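# Four robot arms sort items into sticker-colored containers

## Task

Put every item inside the container whose color matches the color of the sticker on that item.

## Robot and tools

SETUP. Four identical i2rt Big YAM arms, named arm1, arm2, arm3 and arm4, share the workspace. Each has six revolute joints, a two-finger gripper and a wrist camera (arm1_cam_wrist through arm4_cam_wrist). Four fixed room cameras also exist: cam_room_a1, cam_room_a2, cam_room_b1, cam_room_b2. Foot (base_link) poses in the scene frame, metres, quaternion w,x,y,z: arm1 (-0.644, +1.377, +0.914), q=(+0.682, +0.007, +0.004, +0.731); arm2 (-0.655, -0.555, +0.928), q=(+0.747, +0.002, +0.000, -0.665); arm3 (+0.651, -1.332, +0.868), q=(+0.663, -0.004, -0.006, -0.748); arm4 (+0.648, +0.477, +0.879), q=(+0.687, +0.001, +0.003, +0.727). Each foot faces along its own +x. A hand reaches roughly 1.0 m from the joint1 axis.

FRAME. One shared scene frame: origin on the floor, +z up, distances in metres. "hand" is the point between the finger pads, about 1 cm short of the fingertips. The fingers point along the hand's +z axis and spread along its y axis. With joints 1 and 6 at zero and the hand level and pointing forward, the wrist camera sits above the hand looking at the fingertips.

JOINTS (absolute values; tolerance for done in brackets). joint1_rad -2.879..2.879 (0.045), rotates the arm about its foot, positive counter-clockwise seen from above, 0 points where the foot faces. joint2_rad 0..3.141 (0.14), shoulder: 0 is upper arm back and nearly level, increasing lifts it up then forward. joint3_rad 0..3.019 (0.09), elbow: 0 is fully folded, increasing opens it. joint4_rad -1.692..1.57 (0.055), hand pitch, positive tips fingers up. joint5_rad -1.57..1.57 (0.03), sideways hand swing, positive toward the arm's right. joint6_rad -2.094..2.094 (0.035), hand roll, positive clockwise seen from behind. gripper_m 0..0.093 (0.003), fingertip gap in metres; grip force about 50-64 N per pad, varying per gripper.

move. Optional keys arm1, arm2, arm3, arm4 and cameras. An arm key holds that arm's own object; an arm not included gets nothing new but may keep pushing toward its previous targets. Inside an arm object: "joints" maps joint names to absolute targets (radians, gripper_m in metres). "target" is one list of seven numbers [x, y, z, qw, qx, qy, qz], an absolute hand pose in the scene frame, in the same form as the printed hand line; the hand travels in a straight line toward it starting from its current hand_target. When target is present, joints may only contain gripper_m. "speed" (m/s, 0.002 to 0.5, default 0.25) caps the path speed and is only allowed with target; rotation is capped at twice that value in rad/s. Every motion in one call begins at once; all hand paths finish together, paced by the slowest. A path lasts 0.5 to 10 s and an action at most 15 s; paths that would run longer halt short. Each control step clips the path pose to 100 mm and 20 degrees from the measured hand, then solves damped IK, favouring position. Expect the hand to lag, drift, overshoot speed near full stretch, and settle a centimetre or more away. Paths do not avoid obstacles or other arms. Joints move at different rates, so joint-space moves can sweep wide. cameras: list of camera names, "all", or [] for none; omitted means all. Unknown keys make a call invalid; out-of-range values get it refused. A refused call, or a stop interrupting one, cancels the rest of your move, wait and finished_scene calls in that reply; an invalid call does not.

RESULTS. Per arm: joint_positions, Joint velocities (same order, rad/s and m/s; "within noise" means at rest), joint torques (N m, arm joints only, offset and noisy; joints 3 and 4 flip sign beyond ±28), hand and hand_target poses (the latter is where the held joint targets would put the hand), joint_status and hand_status, and on_its_own (actions not caused by this call; "held at" gives a target, not a reading). The "move" line lists each moved arm with done or its worst status. Status words: off_target (stopped away and may still push); time_out (each joint keeps a nearby target and keeps pushing; send the reported position to relax it; a loaded joint will sag); not_followed (a safety check withheld the targets: "joint command not followed" or "pose unreachable"; the gripper part still runs, and the arm may keep trying). Arms listed "as last shown" were not commanded and show repeated lines. "pictures" gives the image order; images can trail the state slightly.

GRIPPER. Closed on a rigid part at full force, gripper_m may read up to 0.005 below the part's width (some read up to 0.002 wider). Closed empty it reads 0.000-0.003. In free air the reading runs up to 0.003 above the true gap. A target just under the contact reading grips lightly; roughly 0.005 below it gives full force (deeper for soft, small or round items, which get crushed more). To release, command well above the reading.

OTHER TOOLS. wait: seconds 0 to 10, plus optional cameras; commands nothing and returns the full state. zoom_image: camera plus region [x0, y0, x1, y1] in pixels from the top-left corner, up to 504 by 504, only on a camera present in the latest images. read_manual: section "licences" returns URDF licence text. finished_scene: scene, the current scene's integer number; irreversible, and the goal must hold without the robots.

CAUTIONS. Never knock or place objects outside the work area or on the floor. Avoid hard presses between arms, including one gripper closing on another's fingers; the self/arm collision check can react late and ignores fingers, gripper housings and wrist cameras. Arms do not stop on contact and can push hard. Long holding, stretched poses or pushing against the unreachable heat motors: MOTOR HOT appears near 85 °C, and at 100 °C the arm goes limp (OVER-TEMPERATURE FAULT) for 30-60 s or more; afterwards resend targets marked limit_stop_at_motor_heat. Don't drop parts or release them while moving, and avoid slams. Loose objects may get nudged occasionally. The simulation keeps running between calls with the last commands held.

Each tool is called after "Request:" as name(argument=value, ...) on one line, values as JSON.

## Session

Request:
move()

Scene clock: 0.00 s.
Joint torques (N m): no reading
Motor temperatures (°C): arm1=[22 24 25 23 21 21 21] | arm2=[24 24 24 22 22 20 23] | arm3=[24 24 23 24 24 23 23] | arm4=[23 21 22 22 25 21 24]
Heat: arm1: hottest joint3_rad 25 °C; arm2: hottest joint1_rad 24 °C; arm3: hottest joint1_rad 24 °C; arm4: hottest joint5_rad 25 °C.
Joint velocities: within noise
arm1.joint_positions: joint1_rad=-0.126 joint2_rad=+0.534 joint3_rad=+1.403 joint4_rad=-1.611 joint5_rad=-0.026 joint6_rad=-0.127 gripper_m=+0.09396
arm1.joint_status: not commanded
arm1.hand: x=-0.6307 y=+1.5344 z=+1.4214 quat_wxyz=(-0.298, +0.671, -0.622, -0.272) (m; scene frame)
arm1.hand_target: x=-0.6306 y=+1.5327 z=+1.4326 quat_wxyz=(-0.308, +0.666, -0.618, -0.280) (m; scene frame)
arm1.hand_status: not commanded
arm2.joint_positions: joint1_rad=-0.045 joint2_rad=+0.390 joint3_rad=+1.428 joint4_rad=-1.186 joint5_rad=+0.166 joint6_rad=-0.774 gripper_m=+0.09396
arm2.joint_status: not commanded
arm2.hand: x=-0.6756 y=-0.6916 z=+1.5578 quat_wxyz=(-0.217, -0.319, -0.688, +0.615) (m; scene frame)
arm2.hand_target: x=-0.6760 y=-0.6854 z=+1.5652 quat_wxyz=(-0.221, -0.317, -0.681, +0.622) (m; scene frame)
arm2.hand_status: not commanded
arm3.joint_positions: joint1_rad=+0.075 joint2_rad=+0.276 joint3_rad=+1.523 joint4_rad=-1.599 joint5_rad=-0.185 joint6_rad=-0.597 gripper_m=+0.09396
arm3.joint_status: not commanded
arm3.hand: x=+0.6803 y=-1.3506 z=+1.4452 quat_wxyz=(-0.326, -0.350, -0.735, +0.481) (m; scene frame)
arm3.hand_target: x=+0.6804 y=-1.3484 z=+1.4507 quat_wxyz=(-0.328, -0.347, -0.731, +0.487) (m; scene frame)
arm3.hand_status: not commanded
arm4.joint_positions: joint1_rad=+0.109 joint2_rad=+0.555 joint3_rad=+1.556 joint4_rad=-1.251 joint5_rad=+0.178 joint6_rad=-0.775 gripper_m=+0.09396
arm4.joint_status: not commanded
arm4.hand: x=+0.6522 y=+0.6599 z=+1.5276 quat_wxyz=(-0.572, +0.731, -0.297, -0.221) (m; scene frame)
arm4.hand_target: x=+0.6531 y=+0.6547 z=+1.5360 quat_wxyz=(-0.580, +0.725, -0.296, -0.226) (m; scene frame)
arm4.hand_status: not commanded
pictures: arm1_cam_wrist, arm2_cam_wrist, arm3_cam_wrist, arm4_cam_wrist, cam_room_a1, cam_room_a2, cam_room_b1, cam_room_b2
Images, in order (width x height): arm1_cam_wrist 672x504, arm2_cam_wrist 672x504, arm3_cam_wrist 672x504, arm4_cam_wrist 672x504, cam_room_a1 672x504, cam_room_a2 672x504, cam_room_b1 672x504, cam_room_b2 672x504.

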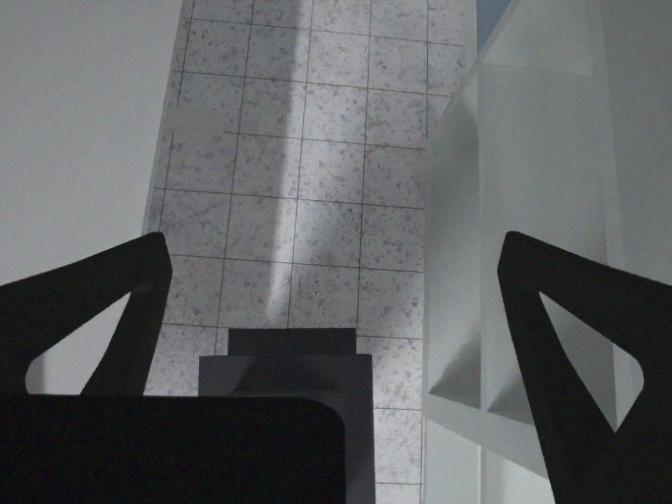

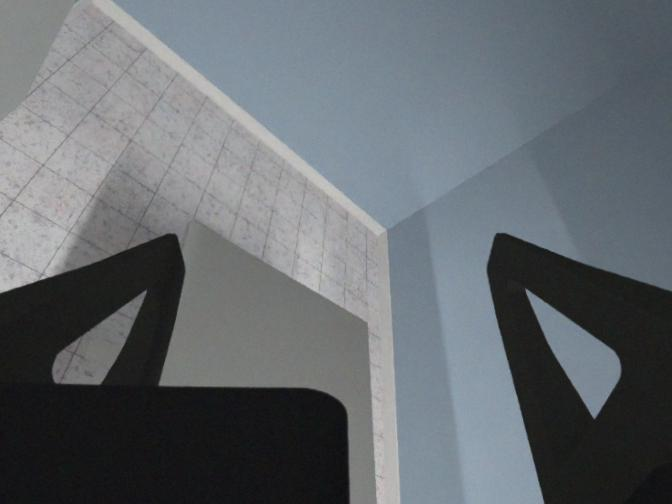

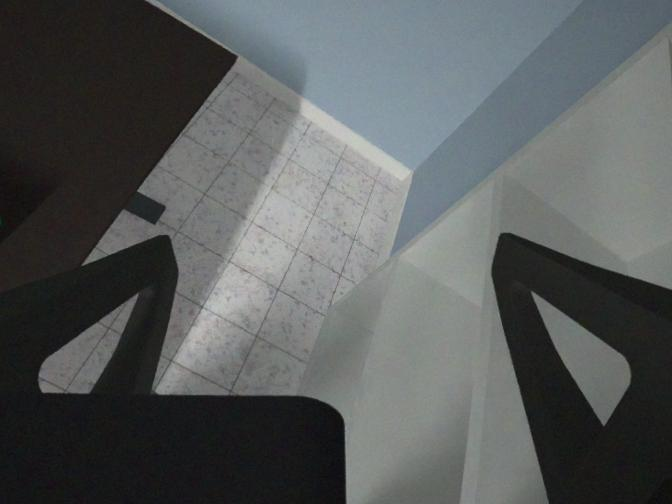

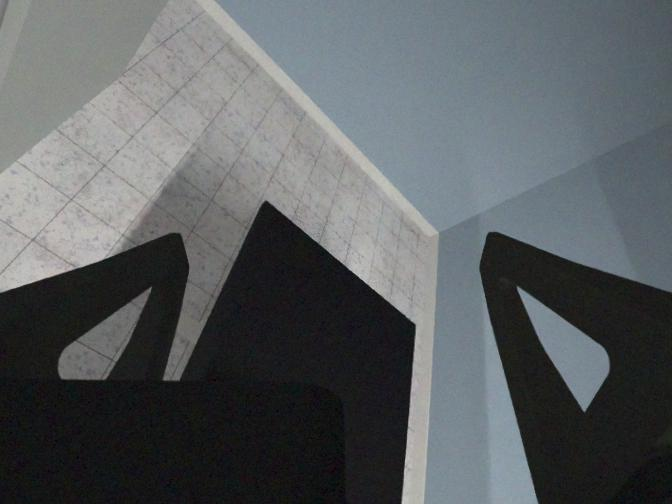

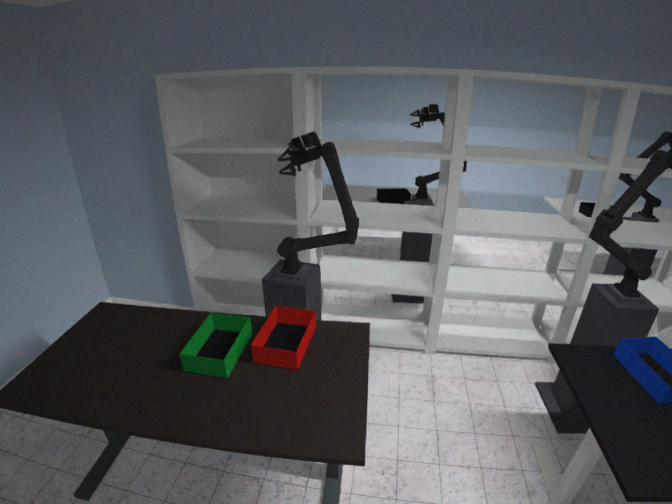

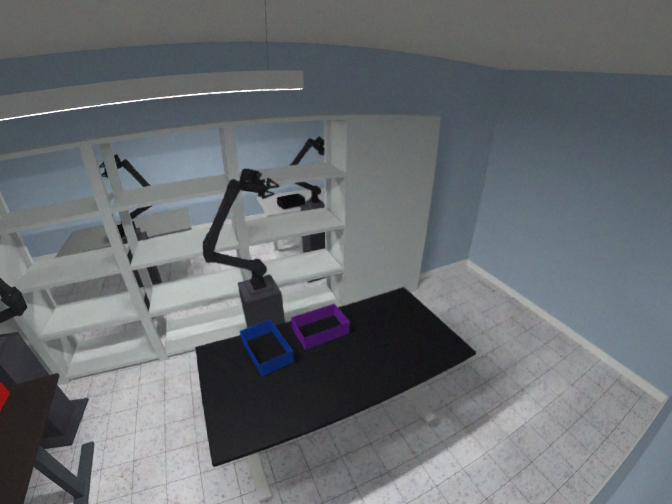

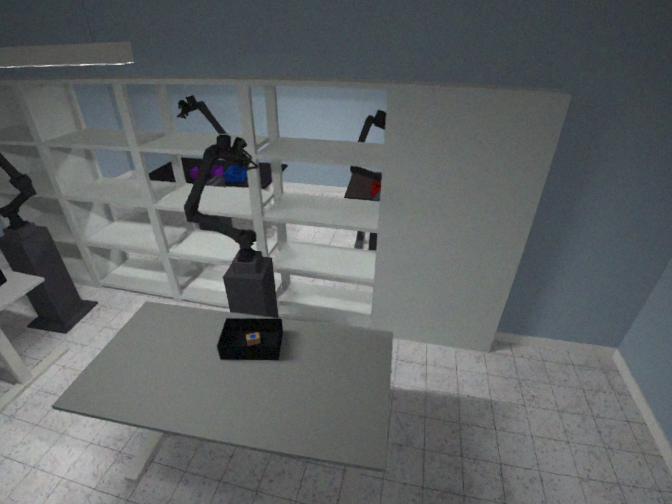

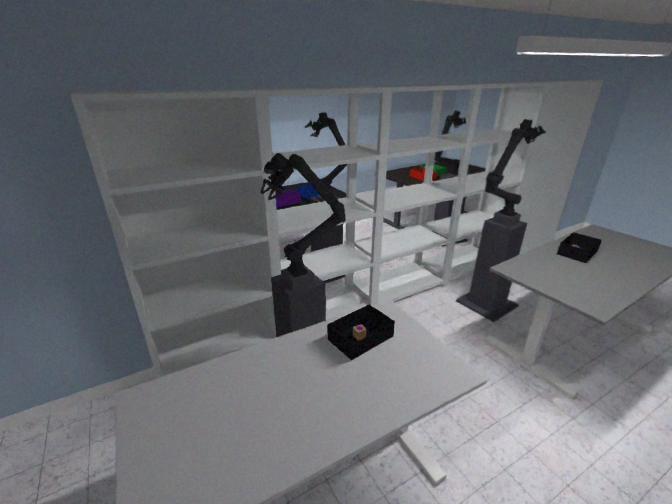

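Request:
zoom_image(camera="cam_room_b1", region=[150, 80, 402, 380])

Request:
zoom_image(camera="cam_room_b2", region=[250, 80, 502, 380])

Request:
zoom_image(camera="cam_room_a1", region=[130, 60, 502, 440])

Request:
zoom_image(camera="cam_room_a2", region=[0, 80, 500, 480])

Scaled by 1.680.

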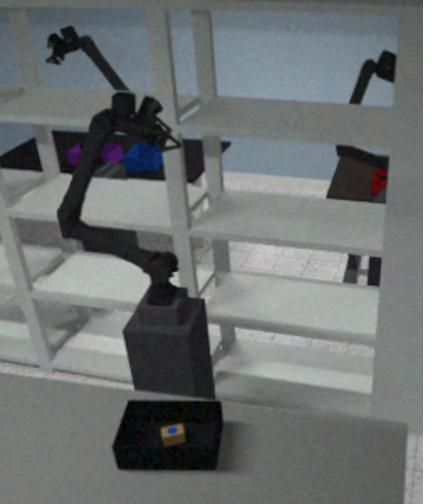

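Scaled by 1.680.

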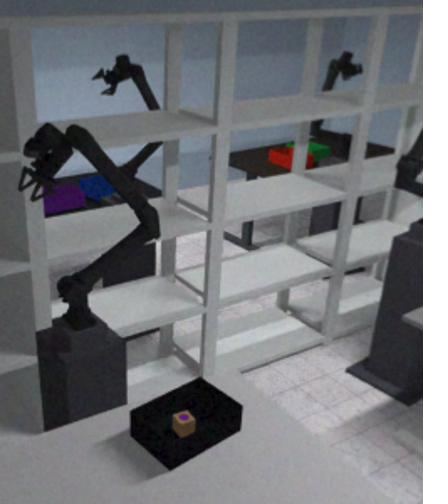

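Scaled by 1.326.

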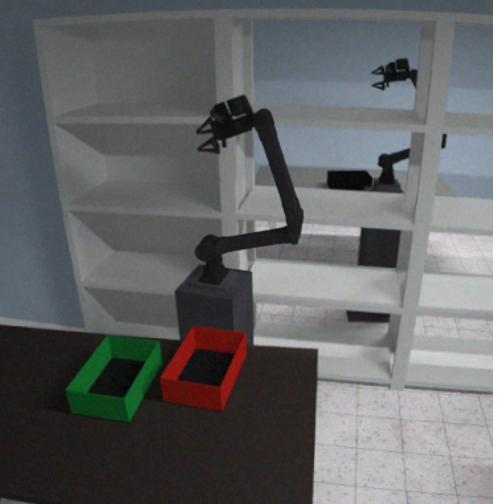

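Scaled by 1.008.

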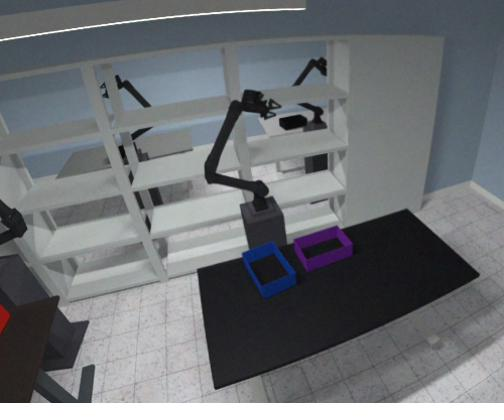

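Request:
move(arm1={"joints": {"joint1_rad": 1.5, "joint5_rad": 0, "joint6_rad": 0}}, arm2={"joints": {"joint1_rad": -1.69, "joint5_rad": 0, "joint6_rad": 0, "joint4_rad": -1.6}}, arm3={"joints": {"joint1_rad": 1.69, "joint5_rad": 0, "joint6_rad": 0}}, arm4={"joints": {"joint1_rad": -1.63, "joint5_rad": 0, "joint6_rad": 0, "joint4_rad": -1.6}})

Scene clock: 58.27 s.
Joint torques (N m): arm1=[-0.85 6.12 10.22 1.92 0.09 0.09] | arm2=[0.21 5.13 8.76 1.85 -0.08 0.21] | arm3=[1.96 9.93 5.41 1.99 0.07 0.03] | arm4=[0.56 4.42 7.09 0.94 0.01 0.16]
Motor temperatures (°C): arm1=[22 24 29 24 21 21 21] | arm2=[24 25 27 23 22 20 23] | arm3=[24 25 24 24 24 23 23] | arm4=[23 22 27 22 25 21 24]
Heat: arm1: hottest joint3_rad 29 °C; arm2: hottest joint3_rad 27 °C; arm3: hottest joint2_rad 25 °C; arm4: hottest joint3_rad 27 °C.
move: arm1 done; arm2 done; arm3 done; arm4 done
Joint velocities: within noise
arm1.joint_positions: joint1_rad=+1.493 joint2_rad=+0.534 joint3_rad=+1.403 joint4_rad=-1.611 joint5_rad=+0.000 joint6_rad=-0.007 gripper_m=+0.09398
arm1.joint_status: all done
arm1.hand: x=-0.7943 y=+1.3779 z=+1.4235 quat_wxyz=(-0.004, +0.912, +0.000, -0.410) (m; scene frame)
arm1.hand_target: x=-0.7924 y=+1.3767 z=+1.4347 quat_wxyz=(-0.002, +0.906, -0.001, -0.422) (m; scene frame)
arm1.hand_status: not commanded
arm2.joint_positions: joint1_rad=-1.685 joint2_rad=+0.390 joint3_rad=+1.428 joint4_rad=-1.586 joint5_rad=+0.002 joint6_rad=-0.014 gripper_m=+0.09398
arm2.joint_status: all done
arm2.hand: x=-0.7576 y=-0.5566 z=+1.4660 quat_wxyz=(+0.005, -0.873, -0.008, +0.488) (m; scene frame)
arm2.hand_target: x=-0.7511 y=-0.5564 z=+1.4692 quat_wxyz=(+0.002, -0.872, +0.000, +0.490) (m; scene frame)
arm2.hand_status: not commanded
arm3.joint_positions: joint1_rad=+1.681 joint2_rad=+0.276 joint3_rad=+1.523 joint4_rad=-1.599 joint5_rad=-0.001 joint6_rad=-0.008 gripper_m=+0.09398
arm3.joint_status: all done
arm3.hand: x=+0.6786 y=-1.3243 z=+1.4438 quat_wxyz=(-0.573, +0.003, -0.820, +0.010) (m; scene frame)
arm3.hand_target: x=+0.6764 y=-1.3241 z=+1.4494 quat_wxyz=(-0.580, +0.003, -0.815, +0.006) (m; scene frame)
arm3.hand_status: not commanded
arm4.joint_positions: joint1_rad=-1.624 joint2_rad=+0.555 joint3_rad=+1.556 joint4_rad=-1.588 joint5_rad=+0.002 joint6_rad=-0.014 gripper_m=+0.09398
arm4.joint_status: all done
arm4.hand: x=+0.7972 y=+0.4789 z=+1.4514 quat_wxyz=(-0.470, +0.008, -0.883, +0.005) (m; scene frame)
arm4.hand_target: x=+0.7916 y=+0.4785 z=+1.4561 quat_wxyz=(-0.473, +0.000, -0.881, +0.002) (m; scene frame)
arm4.hand_status: not commanded
pictures: arm1_cam_wrist, arm2_cam_wrist, arm3_cam_wrist, arm4_cam_wrist, cam_room_a1, cam_room_a2, cam_room_b1, cam_room_b2
Images, in order (width x height): arm1_cam_wrist 672x504, arm2_cam_wrist 672x504, arm3_cam_wrist 672x504, arm4_cam_wrist 672x504, cam_room_a1 672x504, cam_room_a2 672x504, cam_room_b1 672x504, cam_room_b2 672x504.

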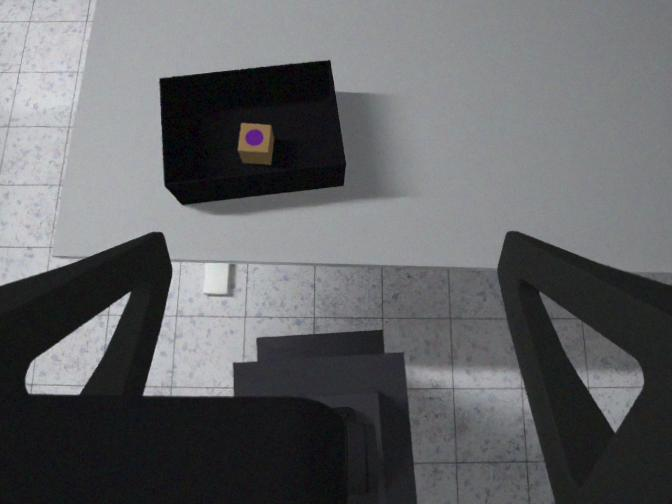

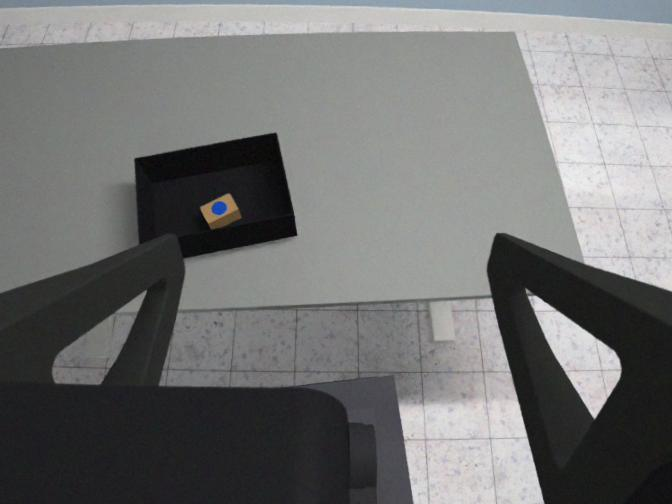

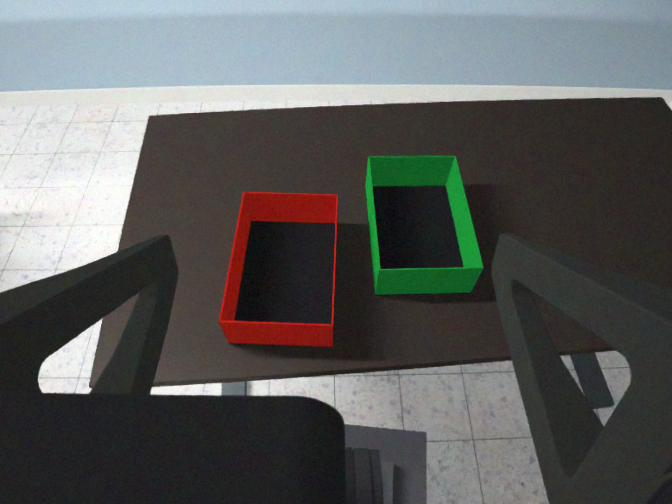

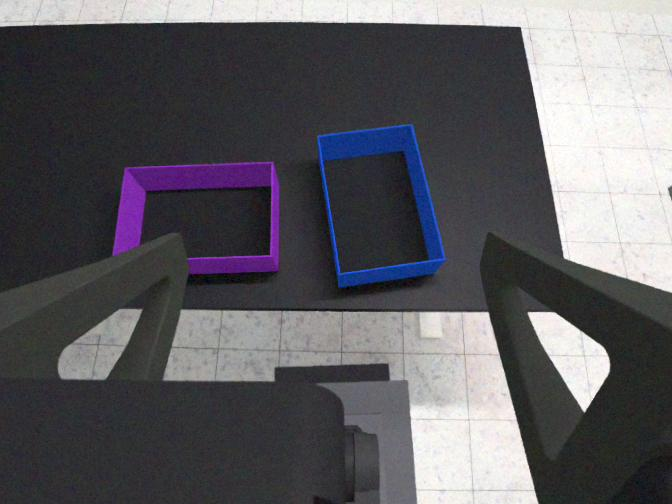

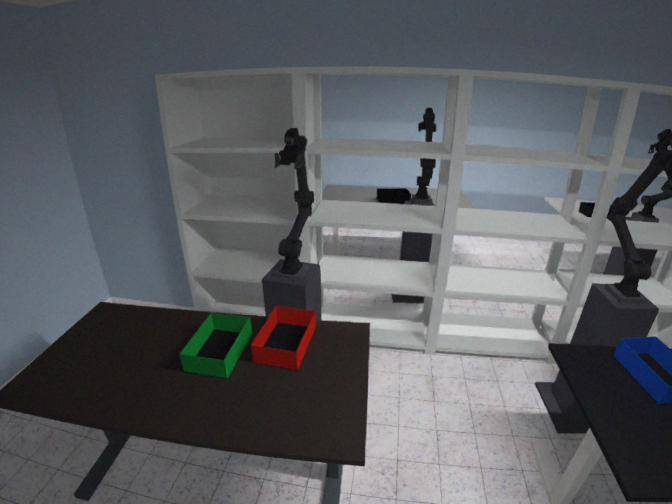

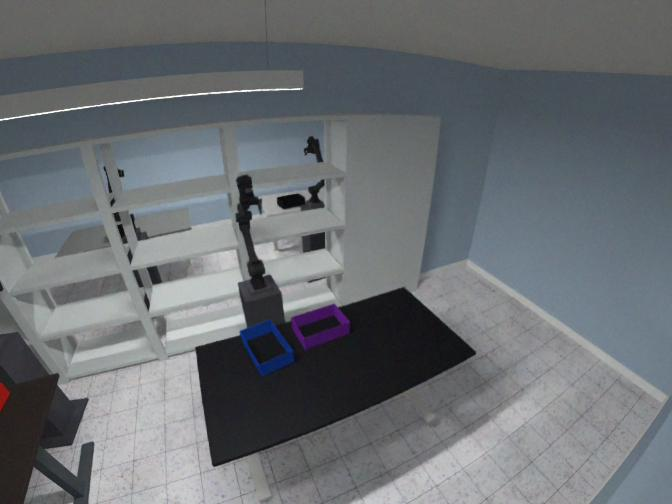

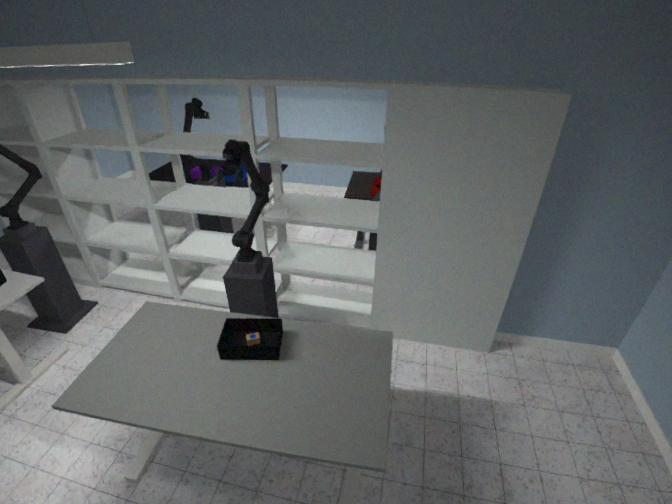

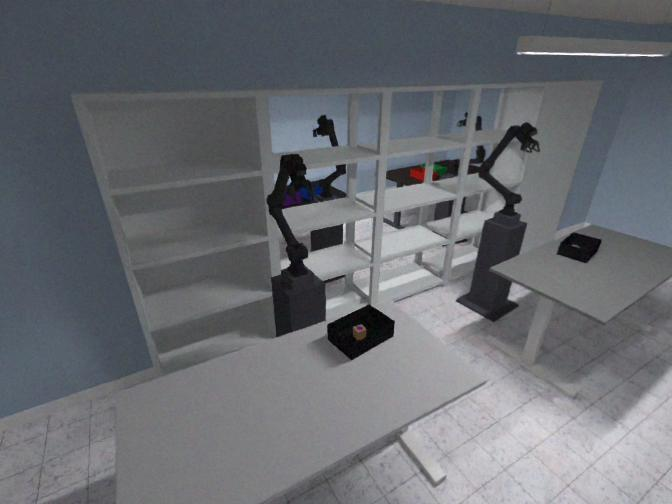

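Request:
move(arm1={"joints": {"joint1_rad": -1.64, "joint4_rad": -0.9}}, arm2={"joints": {"joint1_rad": 1.45, "joint4_rad": -0.9}}, arm3={"joints": {"joint1_rad": -1.45, "joint4_rad": -1.1}}, arm4={"joints": {"joint1_rad": 1.5, "joint4_rad": -0.9}})

Scene clock: 88.97 s.
Joint torques (N m): arm1=[-2.2 5.25 10.65 2.93 -0.05 0.11] | arm2=[1.03 5.13 8.72 3.33 0 0.2] | arm3=[0.5 10.87 5.37 2.33 -0.01 0.02] | arm4=[1.61 4.66 7.1 2.04 0.09 0.17]
Motor temperatures (°C): arm1=[22 24 29 24 21 21 21] | arm2=[24 25 28 22 22 20 23] | arm3=[24 25 25 24 24 23 23] | arm4=[23 22 28 22 24 21 24]
Heat: arm1: hottest joint3_rad 29 °C; arm2: hottest joint3_rad 28 °C; arm3: hottest joint2_rad 25 °C; arm4: hottest joint3_rad 28 °C.
move: arm1 done; arm2 done; arm3 done; arm4 done
Joint velocities: within noise
arm1.joint_positions: joint1_rad=-1.633 joint2_rad=+0.534 joint3_rad=+1.403 joint4_rad=-0.923 joint5_rad=+0.002 joint6_rad=-0.007 gripper_m=+0.09402
arm1.joint_status: all done
arm1.hand: x=-0.4105 y=+1.3764 z=+1.5702 quat_wxyz=(-0.682, +0.003, -0.732, +0.000) (m; scene frame)
arm1.hand_target: x=-0.4162 y=+1.3750 z=+1.5877 quat_wxyz=(-0.698, -0.001, -0.716, -0.001) (m; scene frame)
arm1.hand_status: not commanded
arm2.joint_positions: joint1_rad=+1.445 joint2_rad=+0.390 joint3_rad=+1.428 joint4_rad=-0.920 joint5_rad=+0.000 joint6_rad=-0.013 gripper_m=+0.09402
arm2.joint_status: all done
arm2.hand: x=-0.5204 y=-0.5591 z=+1.6236 quat_wxyz=(-0.748, +0.000, -0.664, +0.007) (m; scene frame)
arm2.hand_target: x=-0.5287 y=-0.5586 z=+1.6351 quat_wxyz=(-0.761, -0.003, -0.649, +0.001) (m; scene frame)
arm2.hand_status: not commanded
arm3.joint_positions: joint1_rad=-1.441 joint2_rad=+0.265 joint3_rad=+1.523 joint4_rad=-1.116 joint5_rad=+0.000 joint6_rad=-0.007 gripper_m=+0.09402
arm3.joint_status: all done
arm3.hand: x=+0.6146 y=-1.3219 z=+1.5606 quat_wxyz=(-0.005, -0.656, +0.000, +0.755) (m; scene frame)
arm3.hand_target: x=+0.6133 y=-1.3216 z=+1.5687 quat_wxyz=(-0.005, -0.650, +0.005, +0.760) (m; scene frame)
arm3.hand_status: not commanded
arm4.joint_positions: joint1_rad=+1.495 joint2_rad=+0.555 joint3_rad=+1.556 joint4_rad=-0.919 joint5_rad=+0.000 joint6_rad=-0.013 gripper_m=+0.09403
arm4.joint_status: all done
arm4.hand: x=+0.4642 y=+0.4839 z=+1.6094 quat_wxyz=(-0.011, +0.676, -0.003, -0.737) (m; scene frame)
arm4.hand_target: x=+0.4717 y=+0.4829 z=+1.6217 quat_wxyz=(-0.004, +0.662, -0.006, -0.749) (m; scene frame)
arm4.hand_status: not commanded
pictures: arm1_cam_wrist, arm2_cam_wrist, arm3_cam_wrist, arm4_cam_wrist, cam_room_a1, cam_room_a2, cam_room_b1, cam_room_b2
Images, in order (width x height): arm1_cam_wrist 672x504, arm2_cam_wrist 672x504, arm3_cam_wrist 672x504, arm4_cam_wrist 672x504, cam_room_a1 672x504, cam_room_a2 672x504, cam_room_b1 672x504, cam_room_b2 672x504.

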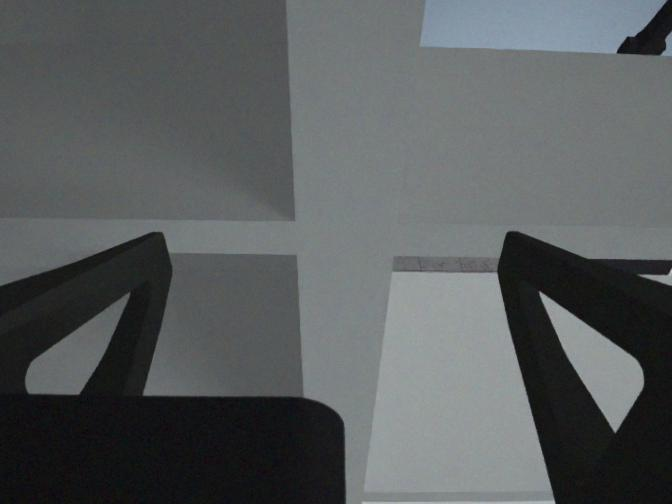

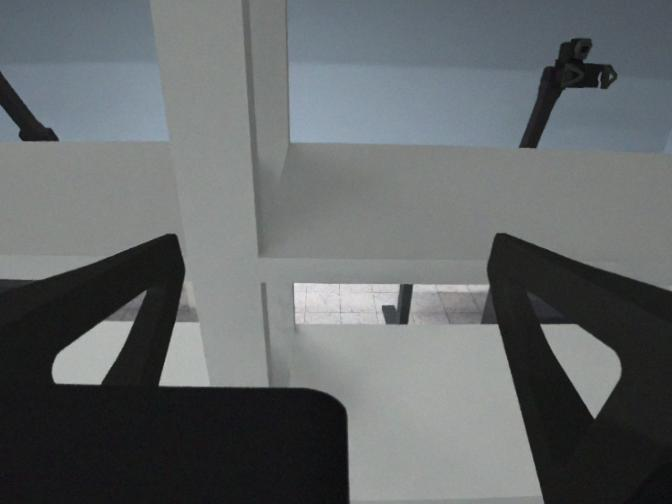

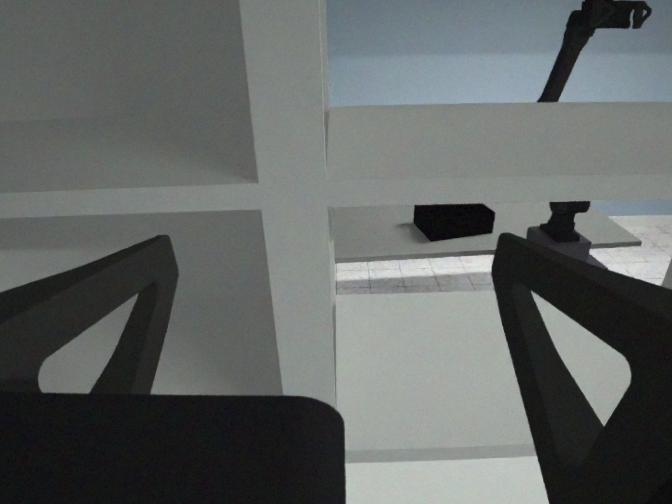

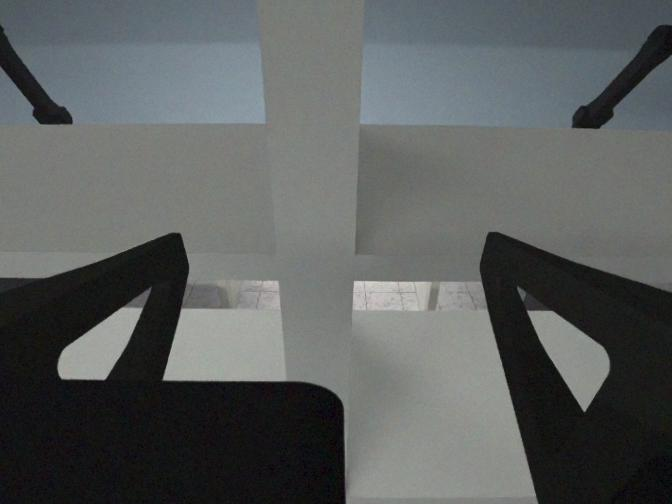

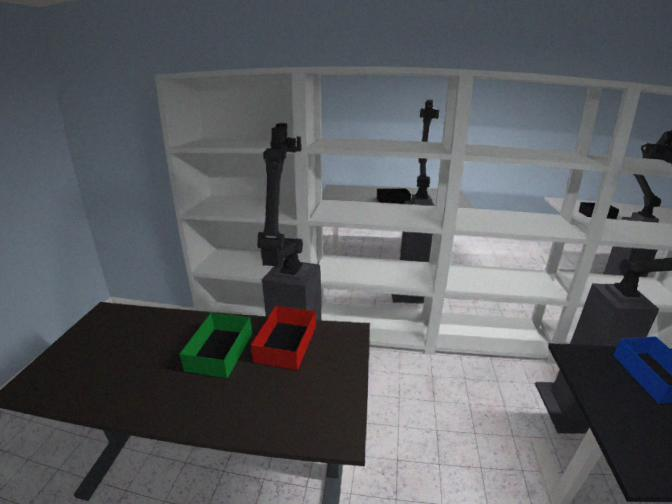

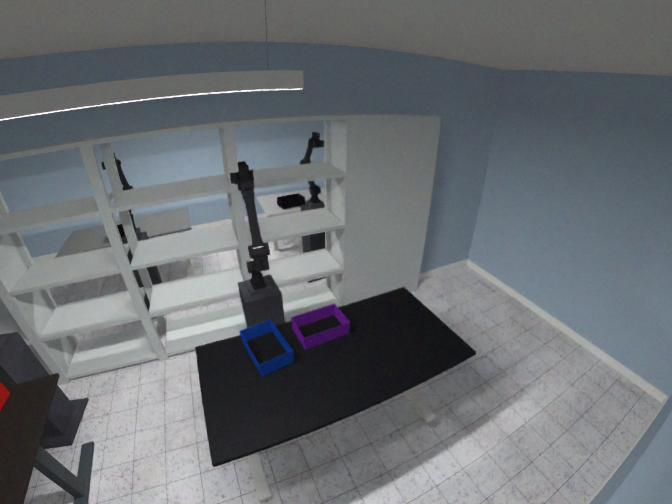

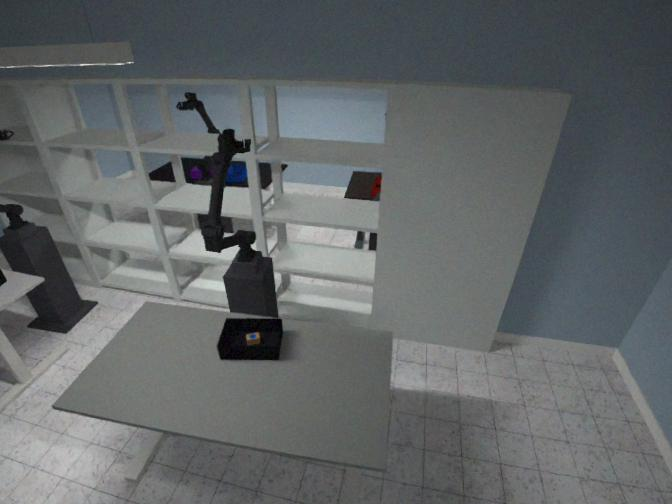

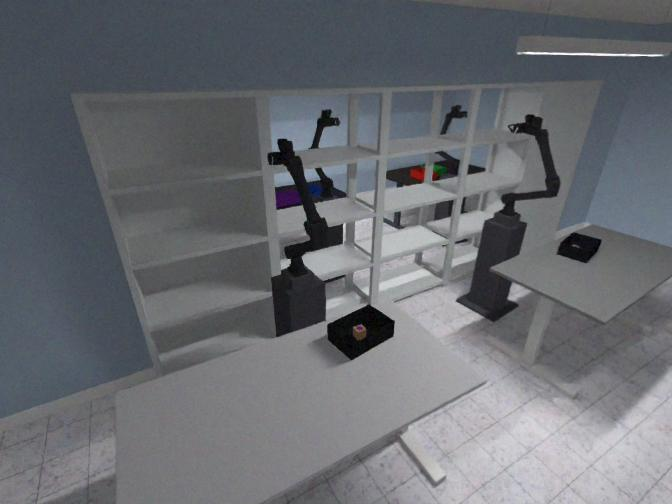

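Request:
zoom_image(camera="arm2_cam_wrist", region=[500, 20, 668, 160])

Request:
zoom_image(camera="arm1_cam_wrist", region=[250, 0, 672, 300])

Scaled by 3.000.

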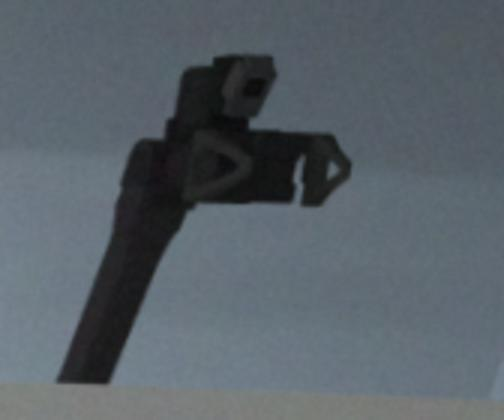

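Scaled by 1.194.

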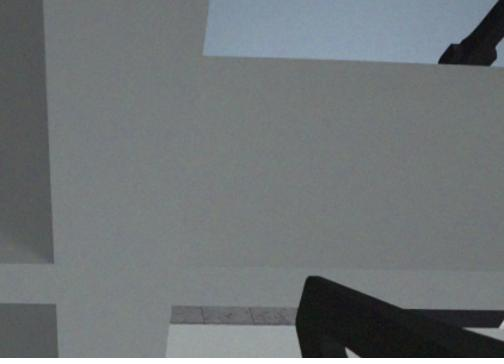

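Request:
move(arm1={"joints": {"joint1_rad": 1.50, "joint2_rad": 0.5, "joint3_rad": 1.45, "joint4_rad": -1.6, "joint5_rad": 0, "joint6_rad": 0}}, arm2={"joints": {"joint1_rad": -1.687, "joint2_rad": 0.5, "joint3_rad": 1.45, "joint4_rad": -1.6, "joint5_rad": 0, "joint6_rad": 0}}, arm3={"joints": {"joint1_rad": 1.691, "joint2_rad": 0.5, "joint3_rad": 1.45, "joint4_rad": -1.6, "joint5_rad": 0, "joint6_rad": 0}}, arm4={"joints": {"joint1_rad": -1.627, "joint2_rad": 0.5, "joint3_rad": 1.45, "joint4_rad": -1.6, "joint5_rad": 0, "joint6_rad": 0}})

Scene clock: 147.33 s.
Joint torques (N m): arm1=[-1.14 6.07 11.48 1.28 0.06 0.11] | arm2=[0.32 2.2 9.99 1.78 -0.04 0.19] | arm3=[2.08 5.71 7.8 1.29 0.05 -0.01] | arm4=[0.32 4.31 6.16 0.9 0.05 0.19]
Motor temperatures (°C): arm1=[22 24 31 24 21 21 21] | arm2=[24 25 28 23 22 20 23] | arm3=[24 26 25 24 24 23 23] | arm4=[23 22 28 22 24 21 24]
Heat: arm1: hottest joint3_rad 31 °C; arm2: hottest joint3_rad 28 °C; arm3: hottest joint2_rad 26 °C; arm4: hottest joint3_rad 28 °C.
move: arm1 done; arm2 done; arm3 done; arm4 done
Joint velocities: within noise
arm1.joint_positions: joint1_rad=+1.493 joint2_rad=+0.503 joint3_rad=+1.408 joint4_rad=-1.590 joint5_rad=-0.001 joint6_rad=-0.006 gripper_m=+0.09402
arm1.joint_status: all done
arm1.hand: x=-0.7850 y=+1.3776 z=+1.4336 quat_wxyz=(-0.004, +0.900, -0.001, -0.436) (m; scene frame)
arm1.hand_target: x=-0.7753 y=+1.3766 z=+1.4497 quat_wxyz=(-0.002, +0.892, +0.000, -0.451) (m; scene frame)
arm1.hand_status: not commanded
arm2.joint_positions: joint1_rad=-1.681 joint2_rad=+0.511 joint3_rad=+1.432 joint4_rad=-1.586 joint5_rad=+0.000 joint6_rad=-0.012 gripper_m=+0.09407
arm2.joint_status: all done
arm2.hand: x=-0.8055 y=-0.5574 z=+1.4550 quat_wxyz=(+0.003, -0.900, -0.009, +0.436) (m; scene frame)
arm2.hand_target: x=-0.7961 y=-0.5567 z=+1.4614 quat_wxyz=(+0.001, -0.896, -0.001, +0.443) (m; scene frame)
arm2.hand_status: not commanded
arm3.joint_positions: joint1_rad=+1.681 joint2_rad=+0.488 joint3_rad=+1.434 joint4_rad=-1.594 joint5_rad=+0.000 joint6_rad=-0.006 gripper_m=+0.09402
arm3.joint_status: all done
arm3.hand: x=+0.7891 y=-1.3263 z=+1.3970 quat_wxyz=(-0.445, +0.001, -0.895, +0.010) (m; scene frame)
arm3.hand_target: x=+0.7905 y=-1.3249 z=+1.4012 quat_wxyz=(-0.445, +0.003, -0.896, +0.006) (m; scene frame)
arm3.hand_status: not commanded
arm4.joint_positions: joint1_rad=-1.622 joint2_rad=+0.502 joint3_rad=+1.450 joint4_rad=-1.588 joint5_rad=+0.001 joint6_rad=-0.012 gripper_m=+0.09407
arm4.joint_status: all done
arm4.hand: x=+0.7930 y=+0.4793 z=+1.4141 quat_wxyz=(-0.447, +0.009, -0.895, +0.004) (m; scene frame)
arm4.hand_target: x=+0.7902 y=+0.4787 z=+1.4121 quat_wxyz=(-0.442, +0.001, -0.897, +0.002) (m; scene frame)
arm4.hand_status: not commanded
pictures: arm1_cam_wrist, arm2_cam_wrist, arm3_cam_wrist, arm4_cam_wrist, cam_room_a1, cam_room_a2, cam_room_b1, cam_room_b2
Images, in order (width x height): arm1_cam_wrist 672x504, arm2_cam_wrist 672x504, arm3_cam_wrist 672x504, arm4_cam_wrist 672x504, cam_room_a1 672x504, cam_room_a2 672x504, cam_room_b1 672x504, cam_room_b2 672x504.

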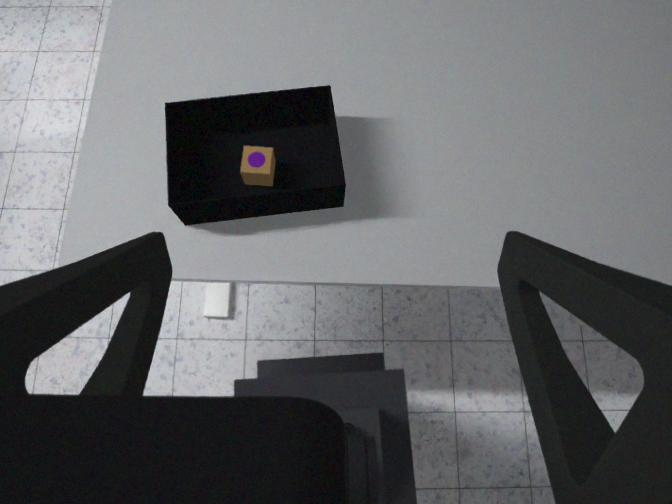

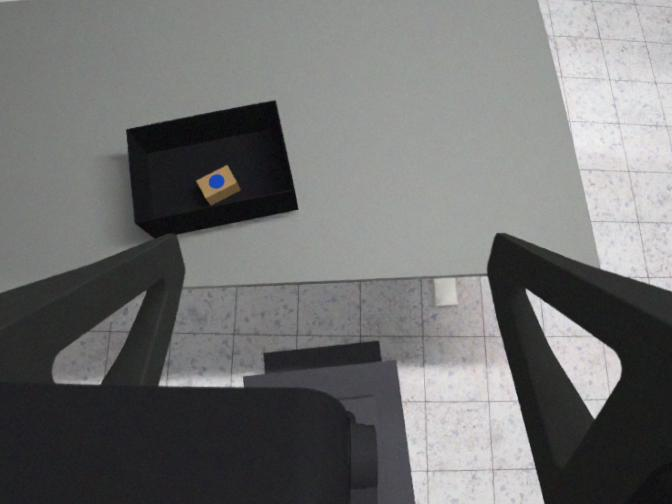

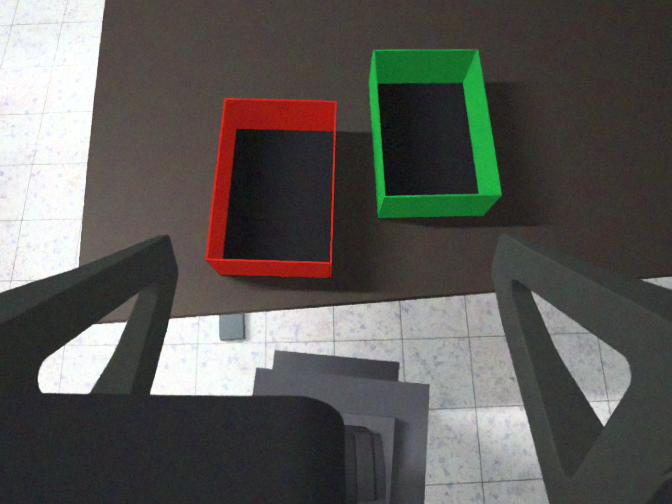

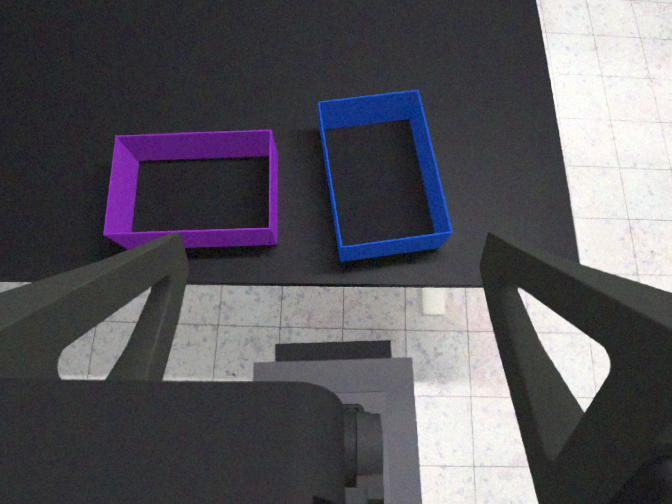

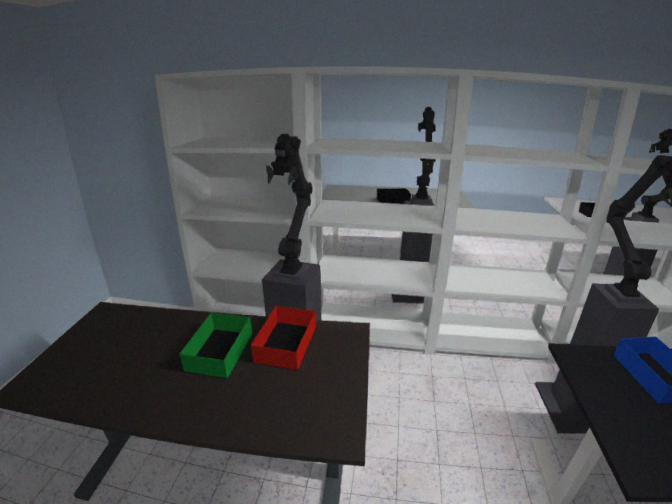

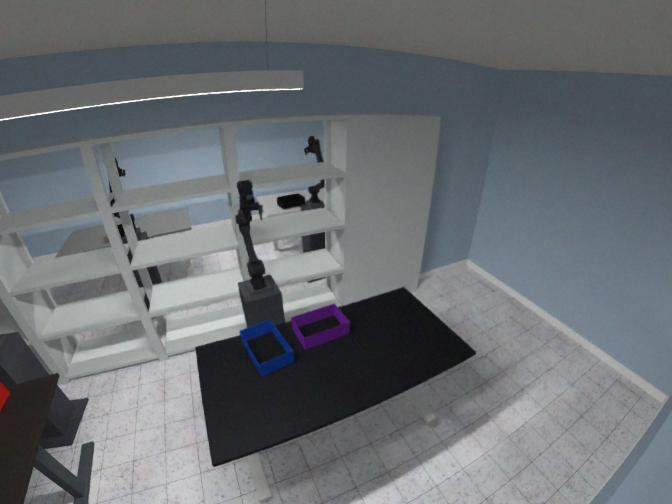

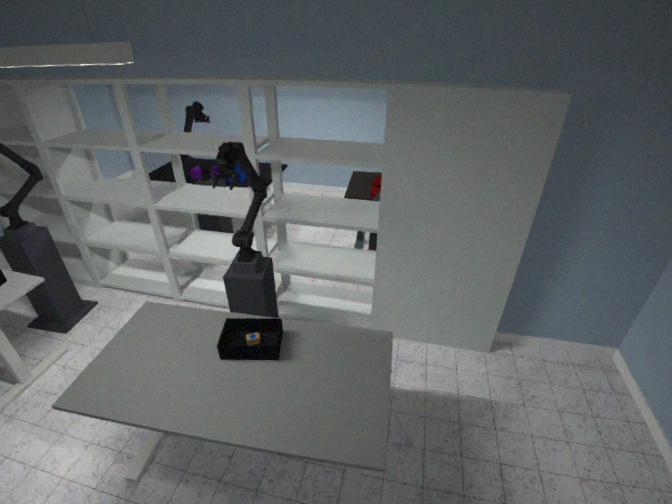

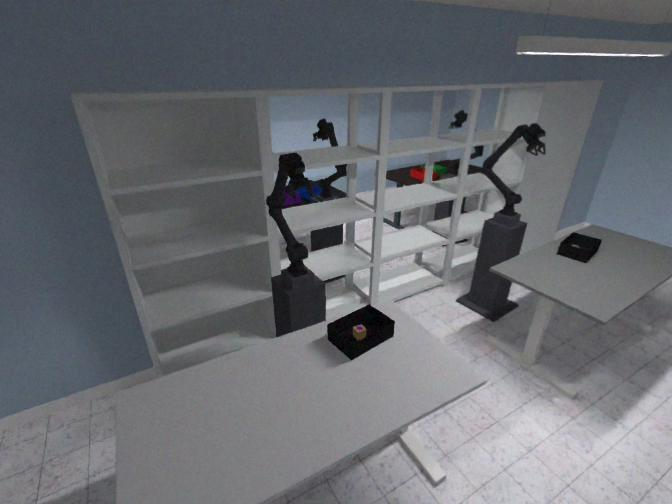

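Request:
move(arm1={"joints": {"joint1_rad": 1.805, "joint2_rad": 1.844, "joint3_rad": 1.4545, "joint4_rad": -1.181}}, cameras=["arm1_cam_wrist"])

Scene clock: 156.87 s.
Joint torques (N m): arm1=[-1.49 -14.97 11.03 0.58 0.02 0.09] | arm2=[0.26 2.26 9.99 1.74 -0.04 0.19] | arm3=[2.02 5.95 7.82 1.31 0.05 0.01] | arm4=[0.85 4.07 6.24 0.84 0.04 0.15]
Motor temperatures (°C): arm1=[22 24 31 24 21 21 21] | arm2=[24 25 29 23 22 20 23] | arm3=[24 25 25 24 24 23 23] | arm4=[23 22 28 22 24 21 24]
Heat: arm1: hottest joint3_rad 31 °C; arm2: hottest joint3_rad 29 °C; arm3: hottest joint2_rad 25 °C; arm4: hottest joint3_rad 28 °C.
move: arm1 done
Joint velocities: within noise
arm1.joint_positions: joint1_rad=+1.799 joint2_rad=+1.845 joint3_rad=+1.438 joint4_rad=-1.188 joint5_rad=+0.000 joint6_rad=-0.006 gripper_m=+0.09402
arm1.joint_status: all done
arm1.hand: x=-1.1539 y=+1.2213 z=+1.0010 quat_wxyz=(-0.004, +0.989, +0.151, +0.004) (m; scene frame)
arm1.hand_target: x=-1.1606 y=+1.2155 z=+1.0075 quat_wxyz=(-0.002, +0.988, +0.151, -0.008) (m; scene frame)
arm1.hand_status: not commanded
arm2, arm3, arm4: as last shown
arm2.hand_target: x=-0.7961 y=-0.5567 z=+1.4615 quat_wxyz=(+0.001, -0.896, -0.001, +0.444) (m; scene frame)
arm3.hand_target: x=+0.7904 y=-1.3249 z=+1.4012 quat_wxyz=(-0.445, +0.003, -0.896, +0.006) (m; scene frame)
arm4.hand_target: x=+0.7903 y=+0.4787 z=+1.4122 quat_wxyz=(-0.442, +0.001, -0.897, +0.002) (m; scene frame)
pictures: arm1_cam_wrist
Images, in order (width x height): arm1_cam_wrist 672x504.

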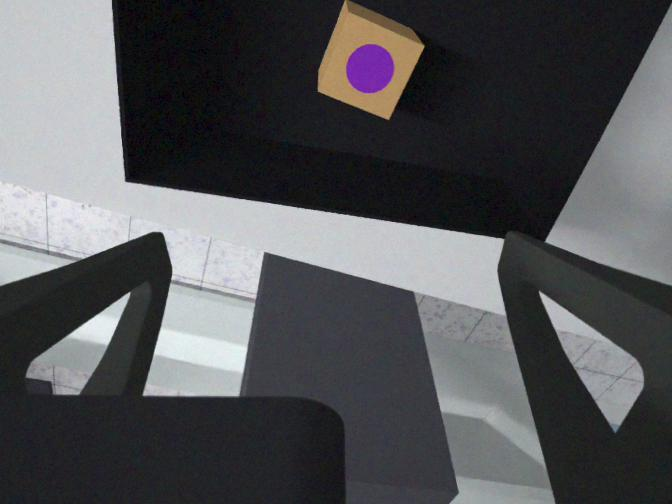

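Request:
move(arm1={"target": [-1.170, 1.240, 0.95, -0.002, 0.988, 0.151, -0.004], "speed": 0.2}, cameras=["arm1_cam_wrist"])

Scene clock: 181.17 s.
Joint torques (N m): arm1=[-2.78 -14.74 9.66 1.05 0.01 -0.02] | arm2=[0.26 2.37 9.98 1.78 -0.04 0.19] | arm3=[2.02 5.83 7.82 1.28 0.06 0.01] | arm4=[0.26 4.42 6.3 0.76 0.07 0.16]
Motor temperatures (°C): arm1=[22 25 31 23 21 21 21] | arm2=[24 25 30 22 22 20 23] | arm3=[24 25 25 24 24 23 23] | arm4=[23 22 27 22 24 21 24]
Heat: arm1: hottest joint3_rad 31 °C; arm2: hottest joint3_rad 30 °C; arm3: hottest joint2_rad 25 °C; arm4: hottest joint3_rad 27 °C.
move: arm1 done
Joint velocities: within noise
arm1.joint_positions: joint1_rad=+1.760 joint2_rad=+1.918 joint3_rad=+1.391 joint4_rad=-1.071 joint5_rad=+0.000 joint6_rad=-0.040 gripper_m=+0.09402
arm1.joint_status: not commanded
arm1.hand: x=-1.1635 y=+1.2401 z=+0.9477 quat_wxyz=(-0.004, +0.989, +0.149, +0.006) (m; scene frame)
arm1.hand_target: x=-1.1699 y=+1.2400 z=+0.9501 quat_wxyz=(-0.002, +0.989, +0.151, -0.004) (m; scene frame)
arm1.hand_status: done (0.007 m and 1.2 deg from the pose sent, 0.057 m and 1.0 deg at the start)
arm2, arm3, arm4: as last shown
pictures: arm1_cam_wrist
Images, in order (width x height): arm1_cam_wrist 672x504.

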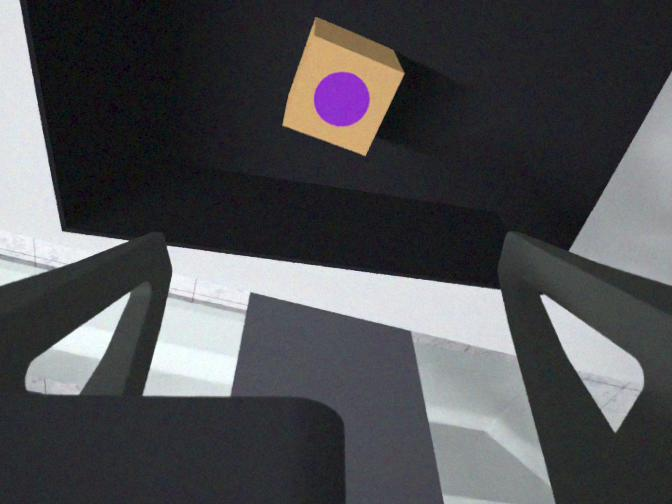

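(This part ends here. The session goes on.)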